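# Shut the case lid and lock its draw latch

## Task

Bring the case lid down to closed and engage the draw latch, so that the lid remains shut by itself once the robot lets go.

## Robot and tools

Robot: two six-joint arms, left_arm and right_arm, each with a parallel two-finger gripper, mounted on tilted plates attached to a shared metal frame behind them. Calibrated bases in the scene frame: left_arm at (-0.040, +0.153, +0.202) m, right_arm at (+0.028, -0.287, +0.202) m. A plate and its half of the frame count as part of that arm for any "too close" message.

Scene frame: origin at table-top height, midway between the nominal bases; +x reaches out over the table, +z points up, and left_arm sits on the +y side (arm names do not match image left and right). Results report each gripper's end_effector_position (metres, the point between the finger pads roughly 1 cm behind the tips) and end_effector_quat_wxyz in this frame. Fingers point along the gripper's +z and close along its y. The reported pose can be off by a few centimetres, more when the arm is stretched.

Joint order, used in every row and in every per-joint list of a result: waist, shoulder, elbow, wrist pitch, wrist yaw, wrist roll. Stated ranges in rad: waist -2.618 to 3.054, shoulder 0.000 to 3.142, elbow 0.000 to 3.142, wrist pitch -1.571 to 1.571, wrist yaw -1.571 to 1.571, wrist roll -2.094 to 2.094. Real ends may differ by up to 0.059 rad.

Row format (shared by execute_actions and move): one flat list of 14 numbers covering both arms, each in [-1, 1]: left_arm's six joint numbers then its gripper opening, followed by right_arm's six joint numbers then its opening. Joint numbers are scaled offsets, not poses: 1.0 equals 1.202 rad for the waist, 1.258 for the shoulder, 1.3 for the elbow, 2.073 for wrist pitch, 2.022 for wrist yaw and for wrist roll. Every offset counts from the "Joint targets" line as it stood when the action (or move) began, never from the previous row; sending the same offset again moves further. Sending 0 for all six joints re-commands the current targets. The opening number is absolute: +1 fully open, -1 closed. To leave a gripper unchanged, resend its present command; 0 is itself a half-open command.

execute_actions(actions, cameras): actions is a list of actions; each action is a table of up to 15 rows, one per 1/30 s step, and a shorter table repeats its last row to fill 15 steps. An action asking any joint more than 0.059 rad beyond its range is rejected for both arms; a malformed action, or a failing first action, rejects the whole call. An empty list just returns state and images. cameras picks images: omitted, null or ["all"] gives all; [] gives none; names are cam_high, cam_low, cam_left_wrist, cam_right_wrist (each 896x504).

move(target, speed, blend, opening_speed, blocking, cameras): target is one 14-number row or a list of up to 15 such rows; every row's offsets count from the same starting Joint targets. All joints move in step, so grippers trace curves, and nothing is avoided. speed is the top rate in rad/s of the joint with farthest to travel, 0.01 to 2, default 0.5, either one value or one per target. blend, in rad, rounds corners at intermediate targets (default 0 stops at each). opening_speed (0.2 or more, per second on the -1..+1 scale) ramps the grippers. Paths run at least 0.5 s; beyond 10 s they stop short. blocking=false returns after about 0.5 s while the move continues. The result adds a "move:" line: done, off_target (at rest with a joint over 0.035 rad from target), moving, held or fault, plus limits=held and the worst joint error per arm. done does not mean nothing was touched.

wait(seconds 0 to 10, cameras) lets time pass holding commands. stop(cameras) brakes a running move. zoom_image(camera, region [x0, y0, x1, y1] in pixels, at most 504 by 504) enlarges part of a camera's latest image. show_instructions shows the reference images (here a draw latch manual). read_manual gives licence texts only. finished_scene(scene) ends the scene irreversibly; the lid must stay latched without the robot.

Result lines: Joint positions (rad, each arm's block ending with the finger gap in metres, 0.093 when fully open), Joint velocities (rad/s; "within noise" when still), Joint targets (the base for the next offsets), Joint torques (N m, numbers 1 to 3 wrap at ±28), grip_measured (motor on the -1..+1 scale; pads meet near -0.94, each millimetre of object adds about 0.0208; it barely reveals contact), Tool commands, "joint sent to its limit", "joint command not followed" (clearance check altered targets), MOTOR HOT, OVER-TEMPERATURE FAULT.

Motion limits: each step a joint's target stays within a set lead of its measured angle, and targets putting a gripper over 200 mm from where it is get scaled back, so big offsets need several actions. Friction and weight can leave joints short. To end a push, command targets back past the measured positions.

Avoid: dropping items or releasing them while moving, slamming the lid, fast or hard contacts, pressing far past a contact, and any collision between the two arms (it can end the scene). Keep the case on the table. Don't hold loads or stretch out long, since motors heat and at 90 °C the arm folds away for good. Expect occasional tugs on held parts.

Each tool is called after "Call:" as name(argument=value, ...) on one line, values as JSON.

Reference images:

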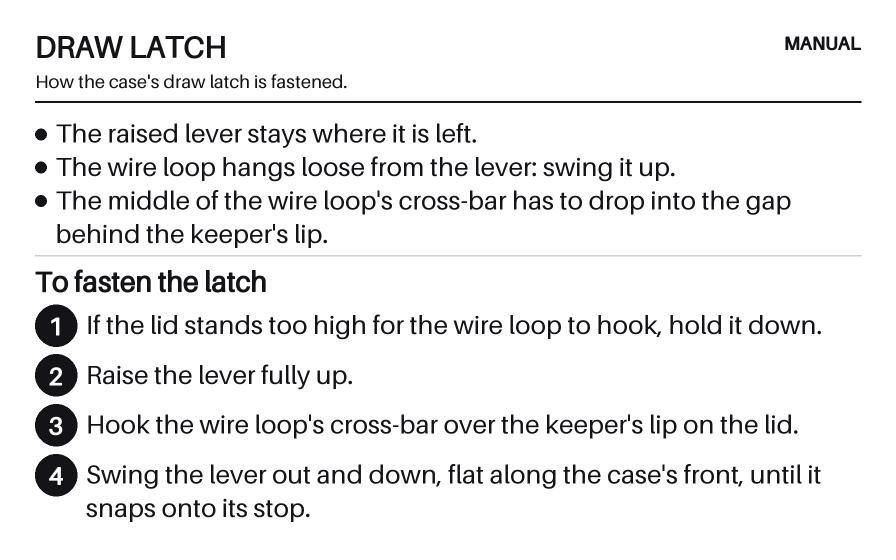

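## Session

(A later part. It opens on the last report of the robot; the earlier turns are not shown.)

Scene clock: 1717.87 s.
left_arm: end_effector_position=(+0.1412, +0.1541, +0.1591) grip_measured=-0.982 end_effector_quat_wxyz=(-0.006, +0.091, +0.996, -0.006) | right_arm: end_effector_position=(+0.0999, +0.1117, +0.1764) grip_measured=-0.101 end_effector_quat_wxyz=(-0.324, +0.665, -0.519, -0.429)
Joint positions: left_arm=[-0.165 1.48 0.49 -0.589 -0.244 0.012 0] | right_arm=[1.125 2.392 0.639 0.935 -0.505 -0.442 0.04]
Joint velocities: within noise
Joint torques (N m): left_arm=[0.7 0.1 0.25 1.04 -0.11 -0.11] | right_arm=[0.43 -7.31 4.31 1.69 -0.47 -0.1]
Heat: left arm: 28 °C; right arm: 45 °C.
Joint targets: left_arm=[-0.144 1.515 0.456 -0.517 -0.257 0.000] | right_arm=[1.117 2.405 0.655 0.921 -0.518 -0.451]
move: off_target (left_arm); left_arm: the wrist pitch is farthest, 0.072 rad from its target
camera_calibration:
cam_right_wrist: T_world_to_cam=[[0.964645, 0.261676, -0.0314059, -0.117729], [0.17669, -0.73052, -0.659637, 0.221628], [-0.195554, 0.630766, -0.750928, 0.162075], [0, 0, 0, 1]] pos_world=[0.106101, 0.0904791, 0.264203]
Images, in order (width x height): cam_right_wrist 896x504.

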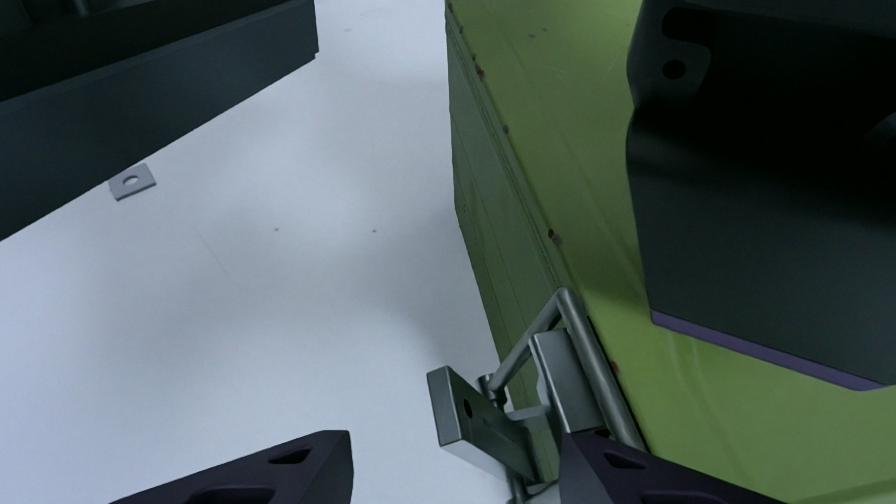

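Call:
move(target=[0,0,0,0,0,0,-1, 0.0458,-0.0453,-0.0615,0.0415,0.0262,0.0223,-0.1], speed=0.15, cameras=["cam_right_wrist"])

Call:
zoom_image(camera="cam_right_wrist", region=[480, 270, 720, 480])

Scene clock: 1780.27 s.
left_arm: end_effector_position=(+0.1412, +0.1541, +0.1591) grip_measured=-0.982 end_effector_quat_wxyz=(-0.006, +0.091, +0.996, -0.006) | right_arm: end_effector_position=(+0.0837, +0.1025, +0.1766) grip_measured=-0.101 end_effector_quat_wxyz=(-0.320, +0.668, -0.518, -0.429)
Joint positions: left_arm=[-0.165 1.48 0.49 -0.589 -0.244 0.012 0] | right_arm=[1.166 2.38 0.581 0.988 -0.48 -0.415 0.04]
Joint velocities: within noise
Joint torques (N m): left_arm=[0.68 0.1 0.27 1.05 -0.11 -0.11] | right_arm=[1.58 -10.96 2.36 1.98 -0.25 0.06]
Heat: left arm: 28 °C; right arm: 42 °C.
Joint targets: left_arm=[-0.144 1.515 0.456 -0.517 -0.257 0.000] | right_arm=[1.172 2.348 0.575 1.008 -0.465 -0.406]
move: off_target (left_arm); left_arm: the wrist pitch is farthest, 0.072 rad from its target
camera_calibration:
cam_right_wrist: T_world_to_cam=[[0.962834, 0.268128, -0.0325121, -0.100019], [0.182009, -0.733052, -0.655368, 0.216917], [-0.199556, 0.625094, -0.754609, 0.166399], [0, 0, 0, 1]] pos_world=[0.0900265, 0.0818143, 0.264476]
Images, in order (width x height): cam_right_wrist 896x504.

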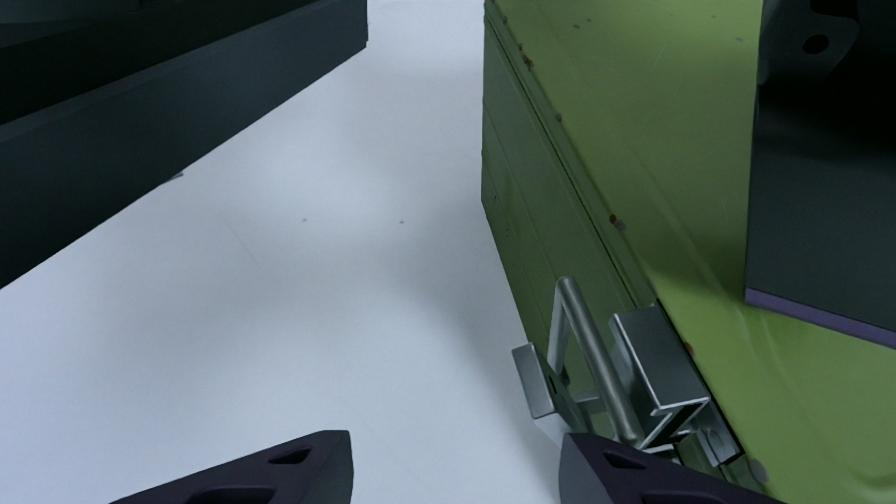

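Scaled by 2.100 from the camera's 896x504 image, which has a finer 1280x720 frame.

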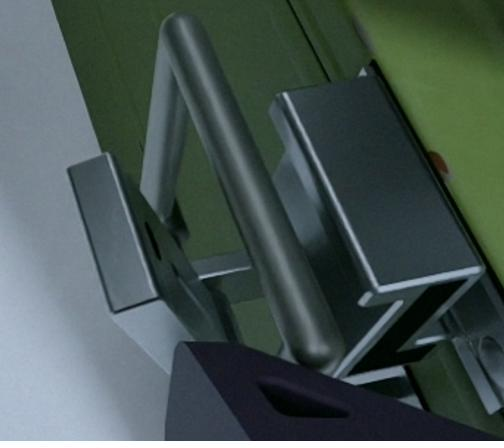

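Call:
move(target=[0,0,0,0,0,0,-1, -0.0458,0.0453,0.0615,-0.0415,-0.0262,-0.0223,-0.1], speed=0.1, cameras=["cam_right_wrist"])

Call:
zoom_image(camera="cam_right_wrist", region=[480, 270, 720, 480])

Scene clock: 1802.33 s.
left_arm: end_effector_position=(+0.1412, +0.1541, +0.1591) grip_measured=-0.982 end_effector_quat_wxyz=(-0.006, +0.091, +0.996, -0.006) | right_arm: end_effector_position=(+0.1000, +0.1116, +0.1764) grip_measured=-0.101 end_effector_quat_wxyz=(-0.324, +0.665, -0.519, -0.429)
Joint positions: left_arm=[-0.165 1.48 0.49 -0.589 -0.244 0.012 0] | right_arm=[1.124 2.392 0.639 0.936 -0.505 -0.442 0.04]
Joint velocities: within noise
Joint torques (N m): left_arm=[0.68 0.14 0.24 1.04 -0.11 -0.11] | right_arm=[0.29 -7.45 4.3 1.75 -0.48 -0.11]
Heat: left arm: 28 °C; right arm: 45 °C.
Joint targets: left_arm=[-0.144 1.515 0.456 -0.517 -0.257 0.000] | right_arm=[1.117 2.405 0.655 0.922 -0.518 -0.451]
move: off_target (left_arm); left_arm: the wrist pitch is farthest, 0.072 rad from its target
camera_calibration:
cam_right_wrist: T_world_to_cam=[[0.96477, 0.261162, -0.0318486, -0.11768], [0.17602, -0.730686, -0.659632, 0.221586], [-0.195542, 0.630787, -0.750914, 0.162129], [0, 0, 0, 1]] pos_world=[0.106233, 0.0903742, 0.264162]
Images, in order (width x height): cam_right_wrist 896x504.

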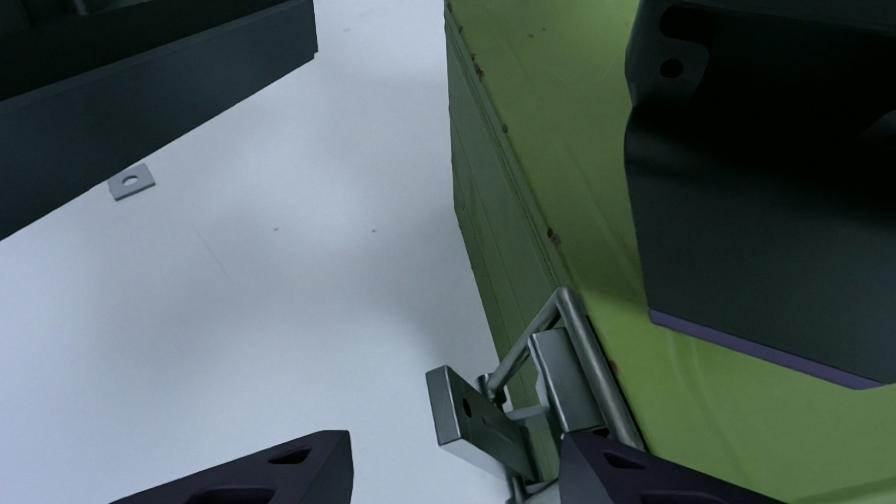

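Scaled by 2.100 from the camera's 896x504 image, which has a finer 1280x720 frame.

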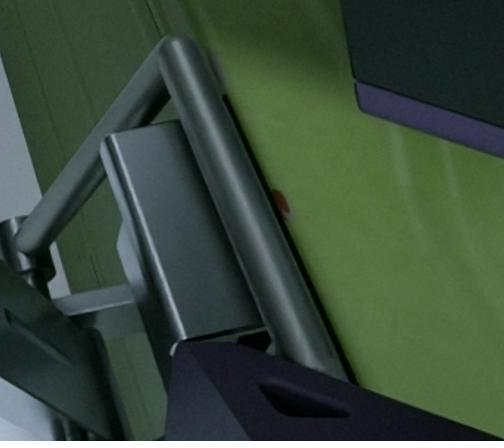

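Call:
move(target=[0,0,0,0,0,0,-1, -0.0116,0.0056,0.0162,-0.0096,-0.005,-0.0045,-0.1], speed=0.08, cameras=["cam_right_wrist"])

Call:
zoom_image(camera="cam_right_wrist", region=[480, 270, 720, 480])

Scene clock: 1817.70 s.
left_arm: end_effector_position=(+0.1412, +0.1541, +0.1591) grip_measured=-0.982 end_effector_quat_wxyz=(-0.006, +0.091, +0.996, -0.006) | right_arm: end_effector_position=(+0.1051, +0.1144, +0.1765) grip_measured=-0.101 end_effector_quat_wxyz=(-0.324, +0.664, -0.518, -0.431)
Joint positions: left_arm=[-0.165 1.48 0.49 -0.589 -0.244 0.012 0] | right_arm=[1.11 2.397 0.658 0.921 -0.517 -0.451 0.04]
Joint velocities: within noise
Joint torques (N m): left_arm=[0.69 0.1 0.24 1.05 -0.11 -0.11] | right_arm=[0.57 -7.24 4.59 1.59 -0.48 -0.11]
Heat: left arm: 28 °C; right arm: 43 °C.
Joint targets: left_arm=[-0.144 1.515 0.456 -0.517 -0.257 0.000] | right_arm=[1.103 2.412 0.676 0.902 -0.528 -0.460]
move: off_target (left_arm); left_arm: the wrist pitch is farthest, 0.072 rad from its target
camera_calibration:
cam_right_wrist: T_world_to_cam=[[0.964504, 0.262071, -0.0324235, -0.123296], [0.175434, -0.727689, -0.663092, 0.223183], [-0.197371, 0.633867, -0.747835, 0.160753], [0, 0, 0, 1]] pos_world=[0.111494, 0.0928245, 0.26421]
Images, in order (width x height): cam_right_wrist 896x504.

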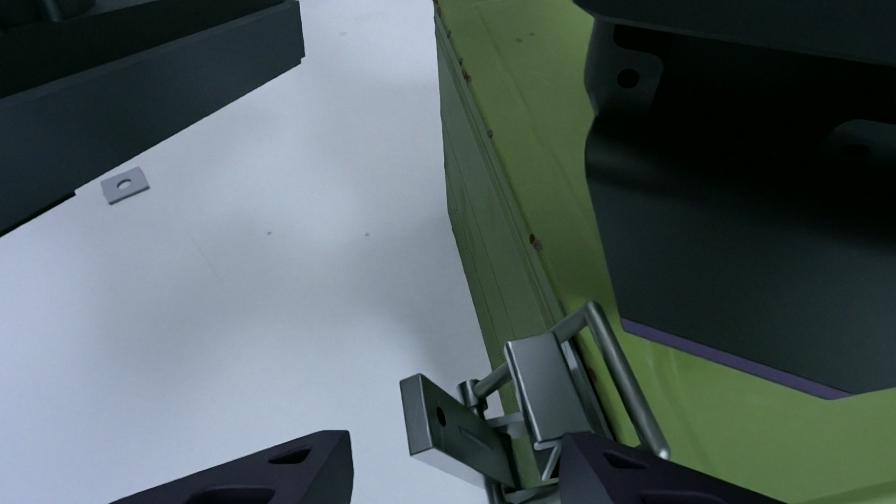

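Scaled by 2.100 from the camera's 896x504 image, which has a finer 1280x720 frame.

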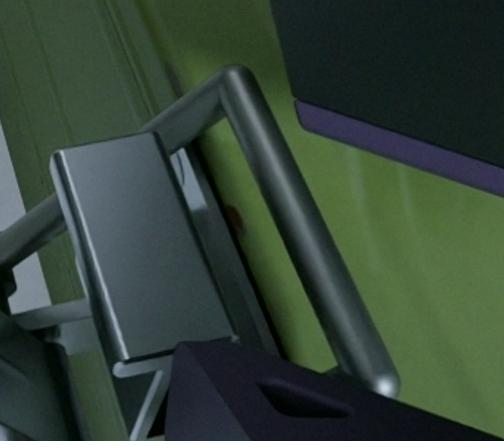

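Call:
move(target=[0,0,0,0,0,0,-1, 0.0118,-0.0056,-0.0162,0.0096,0.005,0.0045,-0.1], speed=0.08, cameras=["cam_right_wrist"])

Call:
zoom_image(camera="cam_right_wrist", region=[480, 270, 720, 480])

Scene clock: 1841.30 s.
left_arm: end_effector_position=(+0.1412, +0.1541, +0.1591) grip_measured=-0.982 end_effector_quat_wxyz=(-0.006, +0.091, +0.996, -0.006) | right_arm: end_effector_position=(+0.1050, +0.1144, +0.1766) grip_measured=-0.101 end_effector_quat_wxyz=(-0.324, +0.664, -0.518, -0.431)
Joint positions: left_arm=[-0.165 1.48 0.49 -0.589 -0.244 0.012 0] | right_arm=[1.11 2.397 0.658 0.92 -0.518 -0.452 0.04]
Joint velocities: within noise
Joint torques (N m): left_arm=[0.69 0.1 0.21 1.04 -0.1 -0.11] | right_arm=[1.7 -8.16 2.88 1.84 -0.41 0.01]
Heat: left arm: 28 °C; right arm: 42 °C.
Joint targets: left_arm=[-0.144 1.515 0.456 -0.517 -0.257 0.000] | right_arm=[1.118 2.405 0.655 0.921 -0.519 -0.451]
move: off_target (left_arm); left_arm: the wrist pitch is farthest, 0.072 rad from its target
camera_calibration:
cam_right_wrist: T_world_to_cam=[[0.964248, 0.263033, -0.0322484, -0.123318], [0.176261, -0.727453, -0.663133, 0.223129], [-0.197885, 0.63374, -0.747807, 0.160781], [0, 0, 0, 1]] pos_world=[0.111396, 0.0928595, 0.26422]
Images, in order (width x height): cam_right_wrist 896x504.

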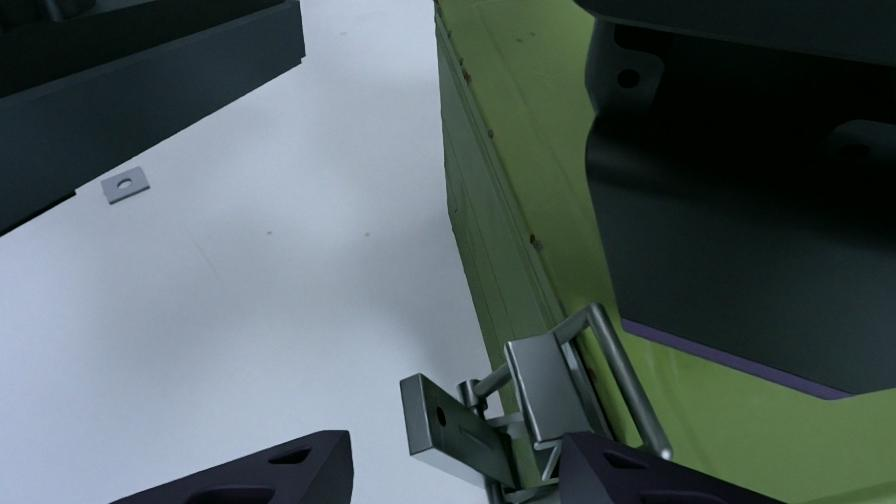

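Scaled by 2.100 from the camera's 896x504 image, which has a finer 1280x720 frame.

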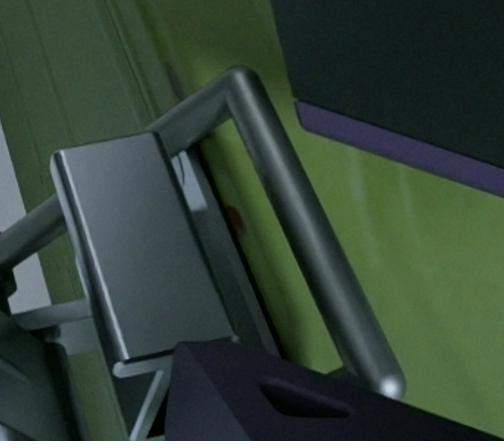

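Call:
move(target=[0,0,0,0,0,0,-1, 0.0116,-0.032,-0.02,0.0135,0.0129,0.009,-0.1], speed=0.08, cameras=["cam_right_wrist"])

Call:
zoom_image(camera="cam_right_wrist", region=[480, 270, 720, 480])

Scene clock: 1848.97 s.
left_arm: end_effector_position=(+0.1412, +0.1541, +0.1591) grip_measured=-0.982 end_effector_quat_wxyz=(-0.006, +0.091, +0.996, -0.006) | right_arm: end_effector_position=(+0.0983, +0.1095, +0.1730) grip_measured=-0.101 end_effector_quat_wxyz=(-0.318, +0.666, -0.521, -0.429)
Joint positions: left_arm=[-0.165 1.48 0.49 -0.589 -0.244 0.012 0] | right_arm=[1.124 2.397 0.636 0.931 -0.507 -0.442 0.04]
Joint velocities: within noise
Joint torques (N m): left_arm=[0.69 0.12 0.24 1.04 -0.11 -0.11] | right_arm=[1.74 -11.36 2.41 2.04 -0.22 0.04]
Heat: left arm: 28 °C; right arm: 42 °C.
Joint targets: left_arm=[-0.144 1.515 0.456 -0.517 -0.257 0.000] | right_arm=[1.131 2.365 0.629 0.949 -0.492 -0.433]
move: off_target (left_arm); left_arm: the wrist pitch is farthest, 0.072 rad from its target
camera_calibration:
cam_right_wrist: T_world_to_cam=[[0.963557, 0.264461, -0.0402303, -0.114424], [0.175002, -0.736939, -0.652913, 0.217747], [-0.202317, 0.622078, -0.756364, 0.163101], [0, 0, 0, 1]] pos_world=[0.105146, 0.0892651, 0.26093]
Images, in order (width x height): cam_right_wrist 896x504.

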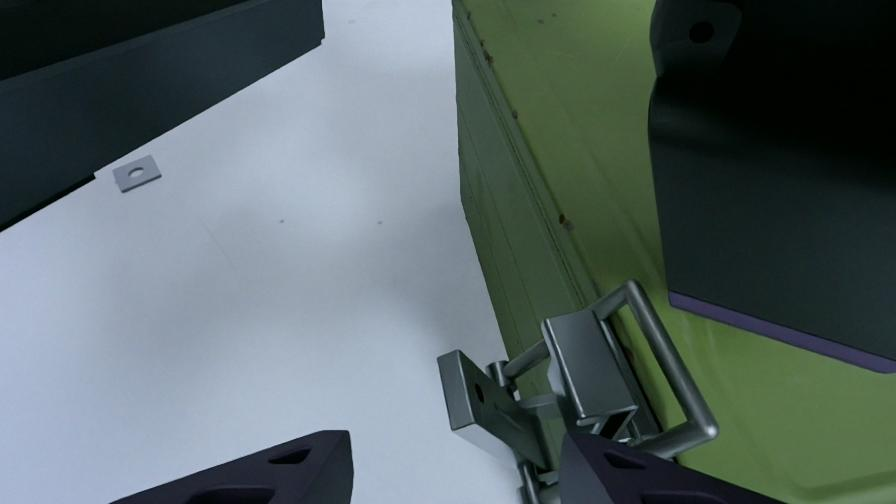

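Scaled by 2.100 from the camera's 896x504 image, which has a finer 1280x720 frame.

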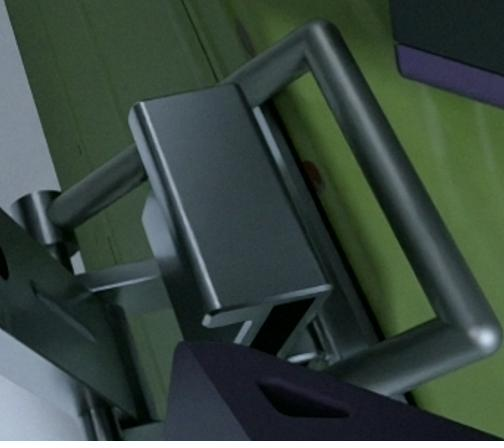

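Call:
move(target=[0,0,0,0,0,0,-1, 0.0291,-0.0111,-0.0346,0.0246,0.0114,0.0114,-0.1], speed=0.12, cameras=["cam_right_wrist"])

Call:
zoom_image(camera="cam_right_wrist", region=[480, 270, 740, 480])

Scene clock: 1913.53 s.
left_arm: end_effector_position=(+0.1412, +0.1541, +0.1591) grip_measured=-0.982 end_effector_quat_wxyz=(-0.006, +0.091, +0.996, -0.006) | right_arm: end_effector_position=(+0.0862, +0.1044, +0.1767) grip_measured=-0.101 end_effector_quat_wxyz=(-0.322, +0.667, -0.517, -0.429)
Joint positions: left_arm=[-0.165 1.48 0.49 -0.589 -0.244 0.012 0] | right_arm=[1.159 2.383 0.591 0.982 -0.484 -0.419 0.04]
Joint velocities: within noise
Joint torques (N m): left_arm=[0.68 0.1 0.24 1.05 -0.11 -0.11] | right_arm=[1.69 -11.21 2.32 1.98 -0.19 0.06]
Heat: left arm: 28 °C; right arm: 49 °C.
Joint targets: left_arm=[-0.144 1.515 0.456 -0.517 -0.257 0.000] | right_arm=[1.166 2.351 0.584 1.000 -0.469 -0.410]
move: off_target (left_arm); left_arm: the wrist pitch is farthest, 0.072 rad from its target
camera_calibration:
cam_right_wrist: T_world_to_cam=[[0.963195, 0.26696, -0.0314193, -0.103092], [0.181285, -0.731446, -0.657361, 0.218196], [-0.19847, 0.627471, -0.752921, 0.16514], [0, 0, 0, 1]] pos_world=[0.0925171, 0.0834991, 0.264531]
Images, in order (width x height): cam_right_wrist 896x504.

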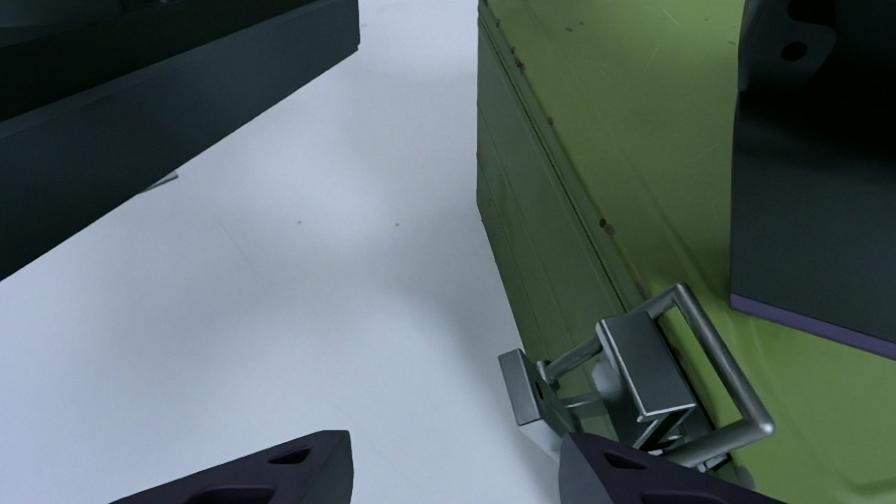

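Scaled by 1.938 from the camera's 896x504 image, which has a finer 1280x720 frame.

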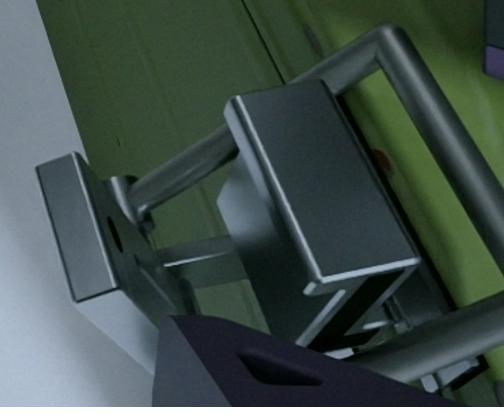

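Call:
move(target=[0,0,0,0,0,0,-1, 0.0233,0.0477,0.0385,-0.0145,0.0079,0.0074,-0.1], speed=0.1, cameras=["cam_right_wrist"])

Call:
zoom_image(camera="cam_right_wrist", region=[480, 290, 720, 500])

Scene clock: 1920.80 s.
left_arm: end_effector_position=(+0.1412, +0.1541, +0.1591) grip_measured=-0.982 end_effector_quat_wxyz=(-0.006, +0.091, +0.996, -0.006) | right_arm: end_effector_position=(+0.0822, +0.1138, +0.1781) grip_measured=-0.101 end_effector_quat_wxyz=(-0.325, +0.668, -0.514, -0.429)
Joint positions: left_arm=[-0.165 1.48 0.49 -0.589 -0.244 0.012 0] | right_arm=[1.186 2.397 0.619 0.983 -0.466 -0.404 0.04]
Joint velocities: within noise
Joint torques (N m): left_arm=[0.65 0.09 0.24 1.05 -0.11 -0.11] | right_arm=[1.7 -7.25 4.18 1.77 -0.19 0.07]
Heat: left arm: 28 °C; right arm: 47 °C.
Joint targets: left_arm=[-0.144 1.515 0.456 -0.517 -0.257 0.000] | right_arm=[1.194 2.411 0.634 0.970 -0.453 -0.395]
move: off_target (left_arm); left_arm: the wrist pitch is farthest, 0.072 rad from its target
camera_calibration:
cam_right_wrist: T_world_to_cam=[[0.96279, 0.269356, -0.0219839, -0.103557], [0.188229, -0.726728, -0.660633, 0.226177], [-0.193922, 0.631913, -0.750387, 0.158116], [0, 0, 0, 1]] pos_world=[0.0877924, 0.0923468, 0.265792]
Images, in order (width x height): cam_right_wrist 896x504.

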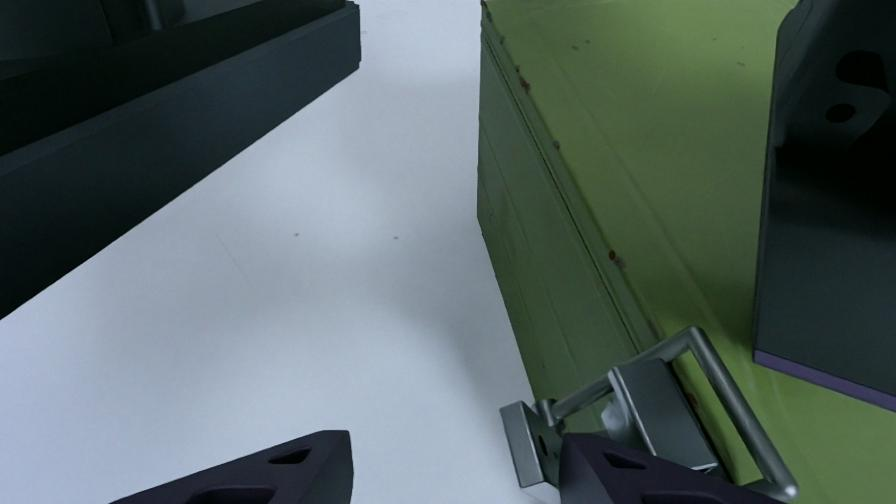

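Scaled by 2.100 from the camera's 896x504 image, which has a finer 1280x720 frame.

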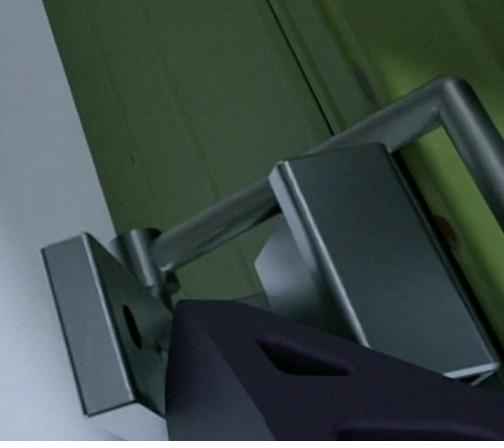

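Call:
move(target=[0,0,0,0,0,0,-1, 0.0241,0.0238,-0.0477,0.0526,0.0119,0.0094,-0.1], speed=0.1, cameras=["cam_right_wrist"])

Call:
zoom_image(camera="cam_right_wrist", region=[480, 290, 720, 500])

Scene clock: 1954.13 s.
left_arm: end_effector_position=(+0.1412, +0.1541, +0.1591) grip_measured=-0.982 end_effector_quat_wxyz=(-0.006, +0.091, +0.996, -0.006) | right_arm: end_effector_position=(+0.0708, +0.1065, +0.1704) grip_measured=-0.101 end_effector_quat_wxyz=(-0.325, +0.669, -0.514, -0.427)
Joint positions: left_arm=[-0.165 1.48 0.49 -0.589 -0.244 0.012 0] | right_arm=[1.215 2.428 0.579 1.061 -0.442 -0.385 0.04]
Joint velocities: within noise
Joint torques (N m): left_arm=[0.65 0.09 0.25 1.04 -0.1 -0.1] | right_arm=[1.54 -7.08 2.13 2.06 -0.2 0.06]
Heat: left arm: 28 °C; right arm: 44 °C.
Joint targets: left_arm=[-0.144 1.515 0.456 -0.517 -0.257 0.000] | right_arm=[1.223 2.441 0.572 1.079 -0.429 -0.376]
move: off_target (left_arm); left_arm: the wrist pitch is farthest, 0.072 rad from its target
camera_calibration:
cam_right_wrist: T_world_to_cam=[[0.963029, 0.268685, -0.0195719, -0.0911486], [0.190001, -0.728918, -0.657707, 0.217507], [-0.190982, 0.629673, -0.753019, 0.155277], [0, 0, 0, 1]] pos_world=[0.0761073, 0.0852614, 0.258198]
Images, in order (width x height): cam_right_wrist 896x504.

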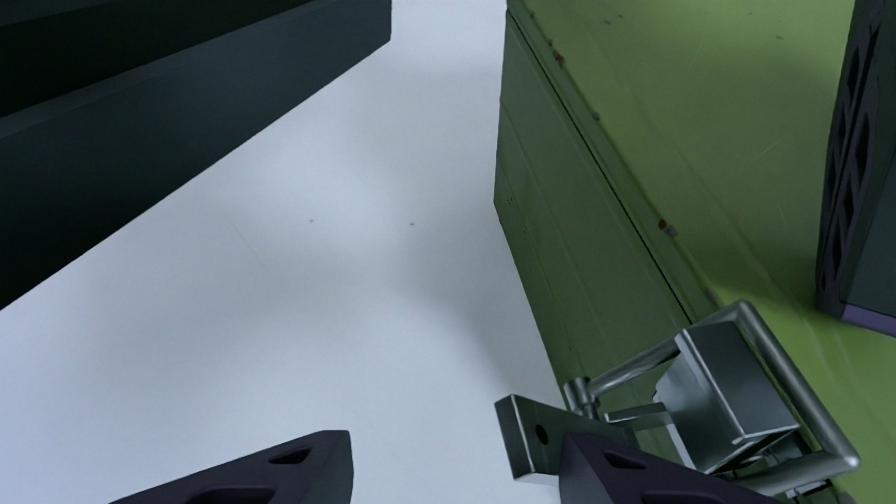

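Scaled by 2.100 from the camera's 896x504 image, which has a finer 1280x720 frame.

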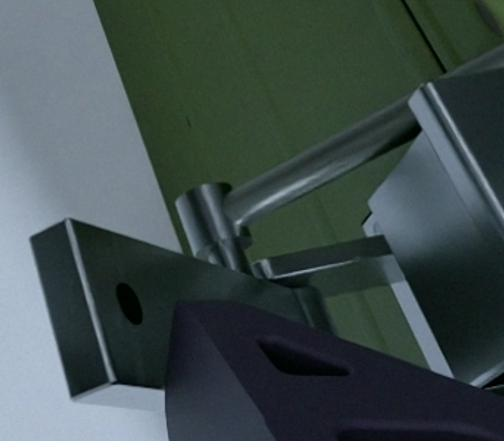

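Call:
move(target=[[0,0,0,0,0,0,-1, 0.015,0.0303,-0.0131,0.0294,0.0064,0.0054,-0.1],[0,0,0,0,0,0,-1, 0.0266,0.0708,-0.0192,0.0598,0.0113,0.0099,-0.1]], speed=0.1, blend=0.03, cameras=["cam_right_wrist"])

Call:
zoom_image(camera="cam_right_wrist", region=[480, 230, 880, 480])

Scene clock: 1961.23 s.
left_arm: end_effector_position=(+0.1412, +0.1541, +0.1591) grip_measured=-0.982 end_effector_quat_wxyz=(-0.006, +0.091, +0.996, -0.006) | right_arm: end_effector_position=(+0.0578, +0.0998, +0.1535) grip_measured=-0.101 end_effector_quat_wxyz=(-0.326, +0.671, -0.513, -0.426)
Joint positions: left_arm=[-0.165 1.48 0.49 -0.589 -0.244 0.012 0] | right_arm=[1.248 2.517 0.554 1.185 -0.419 -0.364 0.04]
Joint velocities: within noise
Joint torques (N m): left_arm=[0.68 0.1 0.24 1.03 -0.11 -0.11] | right_arm=[1.44 -7.08 1.55 2.03 -0.17 0.11]
Heat: left arm: 28 °C; right arm: 43 °C.
Joint targets: left_arm=[-0.144 1.515 0.456 -0.517 -0.257 0.000] | right_arm=[1.255 2.530 0.547 1.203 -0.406 -0.356]
move: off_target (left_arm); left_arm: the wrist pitch is farthest, 0.072 rad from its target
camera_calibration:
cam_right_wrist: T_world_to_cam=[[0.962374, 0.271259, -0.0159867, -0.0779521], [0.194397, -0.728402, -0.656993, 0.203546], [-0.18986, 0.629165, -0.753727, 0.144373], [0, 0, 0, 1]] pos_world=[0.062861, 0.0785743, 0.2413]
Images, in order (width x height): cam_right_wrist 896x504.

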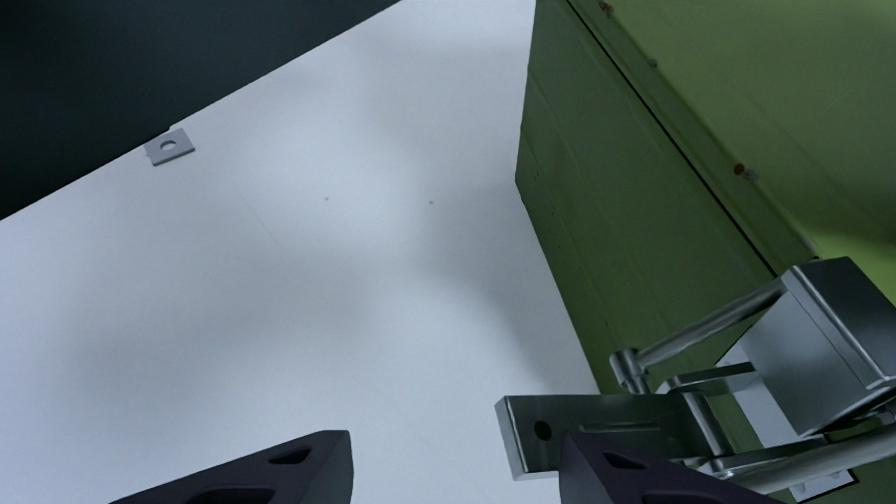

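Scaled by 1.260 from the camera's 896x504 image, which has a finer 1280x720 frame.

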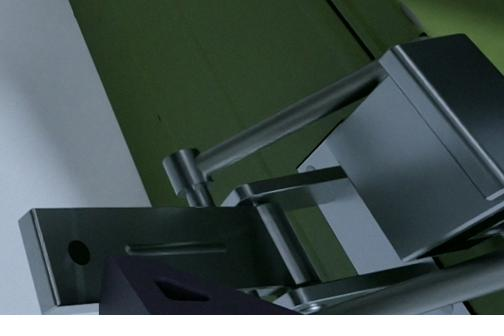

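Call:
move(target=[[0,0,0,0,0,0,-1, -0.0416,-0.0318,-0.0269,0.0058,-0.0242,-0.0168,-0.1],[0,0,0,0,0,0,-1, -0.0948,-0.1439,0.0315,-0.1056,-0.046,-0.0366,-0.1]], speed=0.2, cameras=["cam_right_wrist"])

Call:
zoom_image(camera="cam_right_wrist", region=[480, 230, 880, 480])

Scene clock: 1980.33 s.
left_arm: end_effector_position=(+0.1412, +0.1541, +0.1591) grip_measured=-0.982 end_effector_quat_wxyz=(-0.006, +0.091, +0.996, -0.006) | right_arm: end_effector_position=(+0.0889, +0.1004, +0.1772) grip_measured=-0.101 end_effector_quat_wxyz=(-0.325, +0.664, -0.519, -0.429)
Joint positions: left_arm=[-0.165 1.48 0.49 -0.589 -0.244 0.012 0] | right_arm=[1.148 2.378 0.574 0.999 -0.486 -0.421 0.04]
Joint velocities: within noise
Joint torques (N m): left_arm=[0.68 0.1 0.23 1.04 -0.1 -0.11] | right_arm=[0.35 -10.78 4.05 1.7 -0.44 -0.11]
Heat: left arm: 28 °C; right arm: 41 °C.
Joint targets: left_arm=[-0.144 1.515 0.456 -0.517 -0.257 0.000] | right_arm=[1.141 2.349 0.588 0.985 -0.499 -0.430]
move: off_target (left_arm); left_arm: the wrist pitch is farthest, 0.072 rad from its target
camera_calibration:
cam_right_wrist: T_world_to_cam=[[0.965491, 0.258651, -0.0304435, -0.104088], [0.174758, -0.730092, -0.660625, 0.216133], [-0.193098, 0.632507, -0.750098, 0.167118], [0, 0, 0, 1]] pos_world=[0.0949955, 0.0790159, 0.264969]
Images, in order (width x height): cam_right_wrist 896x504.

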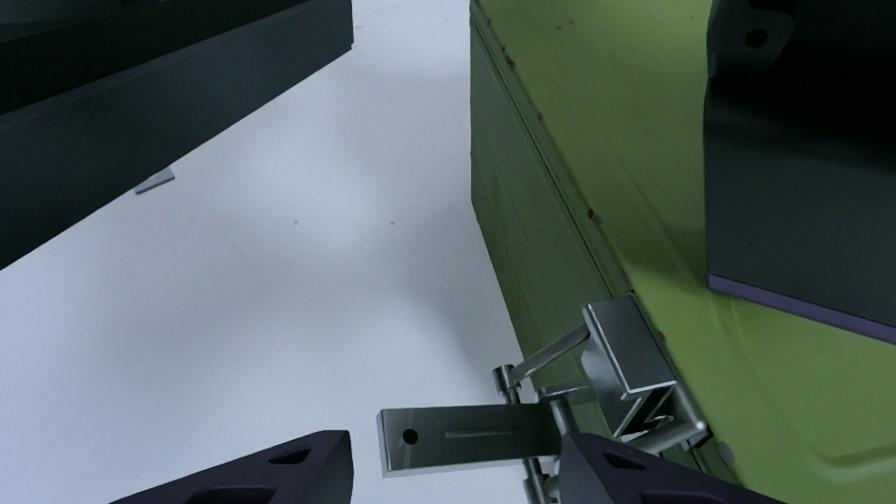

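Scaled by 1.260 from the camera's 896x504 image, which has a finer 1280x720 frame.

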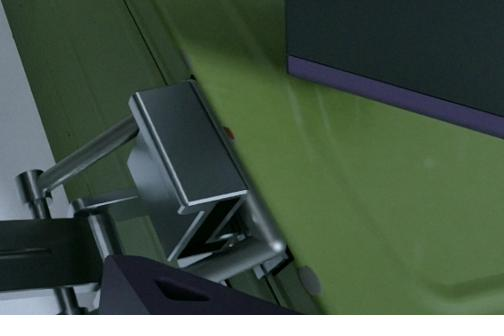

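Call:
zoom_image(camera="cam_right_wrist", region=[570, 280, 760, 480])

Scaled by 2.520 from the camera's 896x504 image, which has a finer 1280x720 frame.

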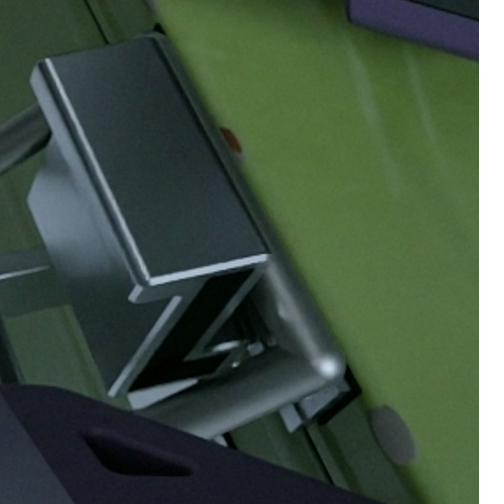

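Call:
move(target=[[0,0,0,0,0,0,-1, 0,0,0,0,0,0,-1],[0,0,0,0,0,0,-1, 0.2296,0.1391,-0.0423,0.1568,0.2967,0.1929,-1]], speed=0.4, cameras=["cam_right_wrist"])

Scene clock: 2057.20 s.
left_arm: end_effector_position=(+0.1412, +0.1541, +0.1591) grip_measured=-0.982 end_effector_quat_wxyz=(-0.006, +0.091, +0.996, -0.006) | right_arm: end_effector_position=(+0.0836, +0.1105, +0.1644) grip_measured=-0.973 end_effector_quat_wxyz=(+0.408, -0.545, +0.645, +0.346)
Joint positions: left_arm=[-0.165 1.48 0.49 -0.589 -0.244 0.012 0] | right_arm=[1.412 2.512 0.539 1.291 0.086 -0.049 0]
Joint velocities: within noise
Joint torques (N m): left_arm=[0.68 0.12 0.27 1.04 -0.1 -0.11] | right_arm=[1.05 -7.39 1.66 2.28 0.01 0.08]
Heat: left arm: 28 °C; right arm: 45 °C.
Joint targets: left_arm=[-0.144 1.515 0.456 -0.517 -0.257 0.000] | right_arm=[1.417 2.524 0.533 1.309 0.101 -0.040]
move: off_target (left_arm); left_arm: the wrist pitch is farthest, 0.072 rad from its target
camera_calibration:
cam_right_wrist: T_world_to_cam=[[0.987411, -0.157092, -0.0184934, -0.0599043], [-0.130631, -0.743937, -0.655357, 0.242114], [0.0891932, 0.649522, -0.755093, 0.125426], [0, 0, 0, 1]] pos_world=[0.0795905, 0.0892403, 0.252272]
Images, in order (width x height): cam_right_wrist 896x504.

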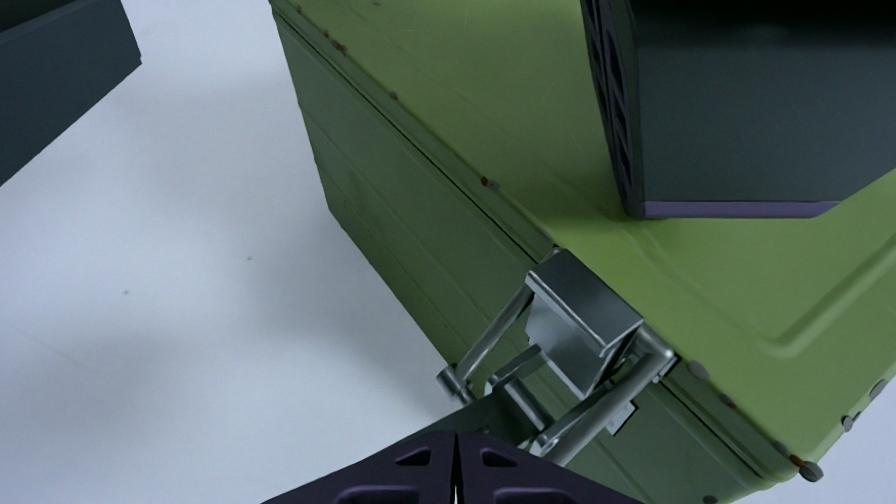

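Call:
move(target=[[0,0,0,0,0,0,-1, 0.0216,0.0453,-0.0015,0.0304,0.0119,0.0079,-1],[0,0,0,0,0,0,-1, 0.0366,0.1455,0.0269,0.0806,0.0188,0.0134,-1]], speed=0.1, blend=0.03, cameras=["cam_right_wrist"])

Scene clock: 2071.07 s.
left_arm: end_effector_position=(+0.1412, +0.1541, +0.1591) grip_measured=-0.982 end_effector_quat_wxyz=(-0.006, +0.091, +0.996, -0.006) | right_arm: end_effector_position=(+0.0721, +0.1022, +0.1296) grip_measured=-0.973 end_effector_quat_wxyz=(+0.409, -0.543, +0.649, +0.341)
Joint positions: left_arm=[-0.165 1.48 0.49 -0.589 -0.244 0.012 0] | right_arm=[1.453 2.695 0.554 1.452 0.129 -0.021 0]
Joint velocities: within noise
Joint torques (N m): left_arm=[0.69 0.1 0.24 1.03 -0.1 -0.1] | right_arm=[1.24 -7.58 2.29 2.3 0.03 0.06]
Heat: left arm: 28 °C; right arm: 43 °C.
Joint targets: left_arm=[-0.144 1.515 0.456 -0.517 -0.257 0.000] | right_arm=[1.461 2.707 0.568 1.476 0.139 -0.013]
move: off_target (left_arm); left_arm: the wrist pitch is farthest, 0.072 rad from its target
camera_calibration:
cam_right_wrist: T_world_to_cam=[[0.98575, -0.167611, -0.0142448, -0.0497856], [-0.136393, -0.746835, -0.650872, 0.211827], [0.0984548, 0.64354, -0.759054, 0.106007], [0, 0, 0, 1]] pos_world=[0.067531, 0.0816352, 0.217628]
Images, in order (width x height): cam_right_wrist 896x504.

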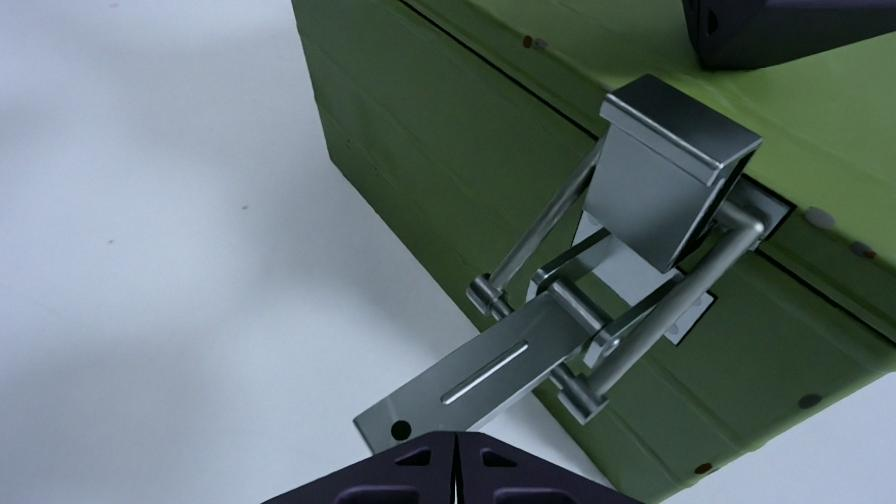

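Call:
move(target=[0,0,0,0,0,0,-1, -0.0341,0.0874,0.0415,0.0299,-0.0227,-0.0168,-1], speed=0.1, cameras=["cam_right_wrist"])

Scene clock: 2078.87 s.
left_arm: end_effector_position=(+0.1412, +0.1542, +0.1585) grip_measured=-0.982 end_effector_quat_wxyz=(-0.005, +0.090, +0.996, -0.006) | right_arm: end_effector_position=(+0.0762, +0.1039, +0.1142) grip_measured=-0.973 end_effector_quat_wxyz=(+0.416, -0.539, +0.644, +0.348)
Joint positions: left_arm=[-0.163 1.48 0.487 -0.584 -0.244 0.012 0] | right_arm=[1.429 2.8 0.591 1.545 0.108 -0.037 0]
Joint velocities: within noise
Joint torques (N m): left_arm=[0.51 0.09 0.46 0.99 -0.1 -0.11] | right_arm=[-0.24 -7.05 3.38 2.03 -0.27 -0.12]
Heat: left arm: 28 °C; right arm: 43 °C.
Joint targets: left_arm=[-0.144 1.515 0.456 -0.517 -0.257 0.000] | right_arm=[1.420 2.817 0.622 1.538 0.093 -0.047]
move: off_target (left_arm); left_arm: the wrist pitch is farthest, 0.067 rad from its target
camera_calibration:
cam_right_wrist: T_world_to_cam=[[0.985906, -0.166446, -0.0169151, -0.053614], [-0.134961, -0.731493, -0.668359, 0.203892], [0.0988723, 0.661222, -0.743646, 0.0892563], [0, 0, 0, 1]] pos_world=[0.0715509, 0.0812032, 0.201741]
Images, in order (width x height): cam_right_wrist 896x504.

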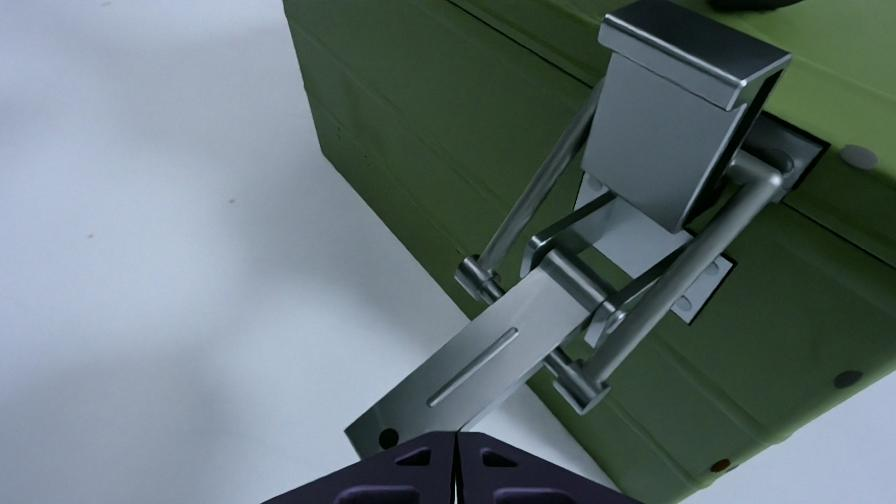

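Call:
move(target=[0,0,0,0,0,0,-1, -0.025,0.0382,0.0408,-0.0100,-0.0104,-0.0064,-1], speed=0.1, cameras=["cam_right_wrist"])

Scene clock: 2089.77 s.
left_arm: end_effector_position=(+0.1412, +0.1542, +0.1583) grip_measured=-0.982 end_effector_quat_wxyz=(-0.005, +0.090, +0.996, -0.006) | right_arm: end_effector_position=(+0.0804, +0.1060, +0.1041) grip_measured=-0.973 end_effector_quat_wxyz=(+0.412, -0.540, +0.644, +0.351)
Joint positions: left_arm=[-0.163 1.481 0.487 -0.583 -0.244 0.012 0] | right_arm=[1.402 2.845 0.621 1.56 0.078 -0.05 0]
Joint velocities: within noise
Joint torques (N m): left_arm=[0.53 -0.01 0.46 0.99 -0.11 -0.11] | right_arm=[-0.39 -6.97 5.14 1.66 -0.16 -0.11]
Heat: left arm: 28 °C; right arm: 43 °C.
Joint targets: left_arm=[-0.144 1.515 0.456 -0.517 -0.257 0.000] | right_arm=[1.390 2.865 0.675 1.518 0.072 -0.060]
move: off_target (left_arm, right_arm); left_arm: the wrist pitch is farthest, 0.066 rad from its target; right_arm: the elbow is farthest, 0.054 rad from its target
camera_calibration:
cam_right_wrist: T_world_to_cam=[[0.986821, -0.160119, -0.0233829, -0.0576753], [-0.134683, -0.732625, -0.667174, 0.199247], [0.0896966, 0.661531, -0.744535, 0.0807209], [0, 0, 0, 1]] pos_world=[0.07651, 0.0833391, 0.191683]
Images, in order (width x height): cam_right_wrist 896x504.

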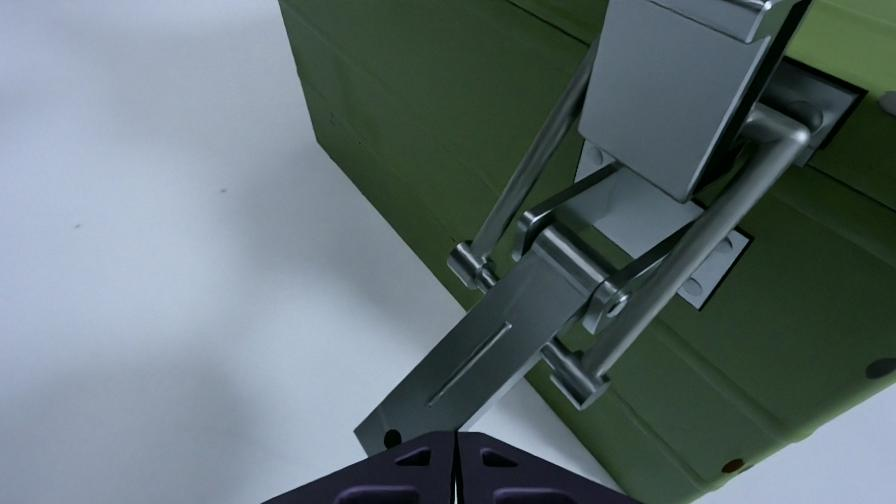

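Call:
move(target=[0,0,0,0,0,0,-1, -0.0333,0.0238,0.046,-0.0232,-0.0158,-0.0134,-1], speed=0.1, cameras=["cam_right_wrist"])

Scene clock: 2098.60 s.
left_arm: end_effector_position=(+0.1412, +0.1542, +0.1583) grip_measured=-0.982 end_effector_quat_wxyz=(-0.005, +0.090, +0.996, -0.006) | right_arm: end_effector_position=(+0.0960, +0.1242, +0.0888) grip_measured=-0.973 end_effector_quat_wxyz=(+0.411, -0.539, +0.650, +0.344)
Joint positions: left_arm=[-0.163 1.481 0.487 -0.583 -0.244 0.012 0] | right_arm=[1.353 2.885 0.726 1.483 0.054 -0.078 0]
Joint velocities: within noise
Joint torques (N m): left_arm=[0.51 0.01 0.44 0.98 -0.11 -0.11] | right_arm=[0.46 -8.5 1.81 1.95 -0.22 -0.1]
Heat: left arm: 28 °C; right arm: 42 °C.
Joint targets: left_arm=[-0.144 1.515 0.456 -0.517 -0.257 0.000] | right_arm=[1.350 2.895 0.735 1.470 0.040 -0.087]
move: off_target (left_arm); left_arm: the wrist pitch is farthest, 0.066 rad from its target
camera_calibration:
cam_right_wrist: T_world_to_cam=[[0.984643, -0.173389, -0.0203777, -0.068858], [-0.143913, -0.740042, -0.656983, 0.20538], [0.0988335, 0.649826, -0.75363, 0.057264], [0, 0, 0, 1]] pos_world=[0.0916978, 0.102839, 0.176684]
Images, in order (width x height): cam_right_wrist 896x504.

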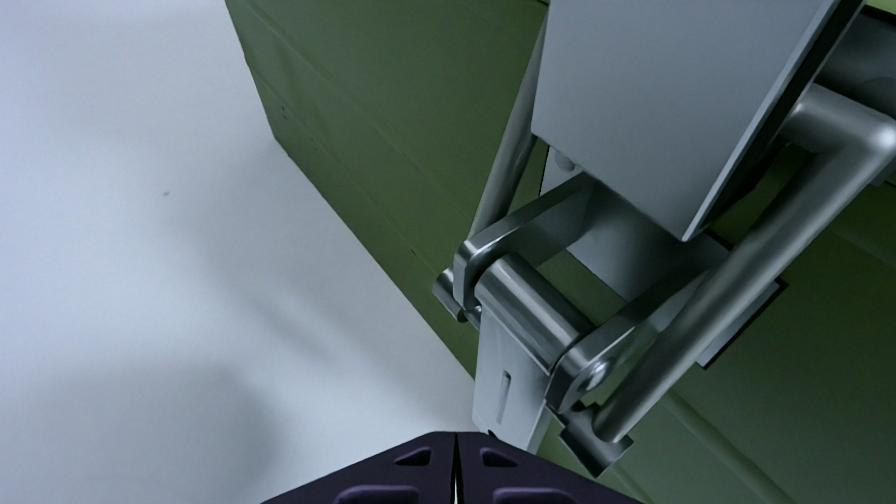

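Call:
zoom_image(camera="cam_right_wrist", region=[400, 230, 680, 504])

Scaled by 1.800 from the camera's 896x504 image, which has a finer 1280x720 frame.

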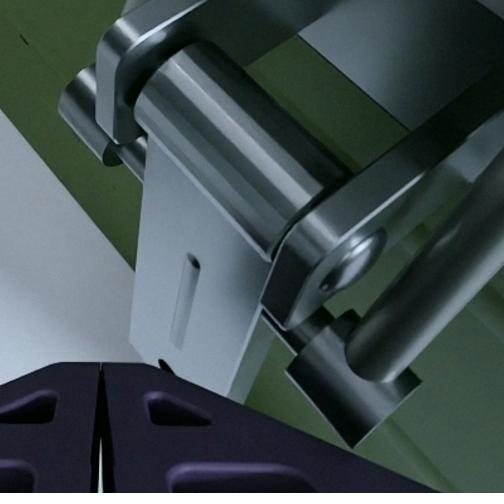

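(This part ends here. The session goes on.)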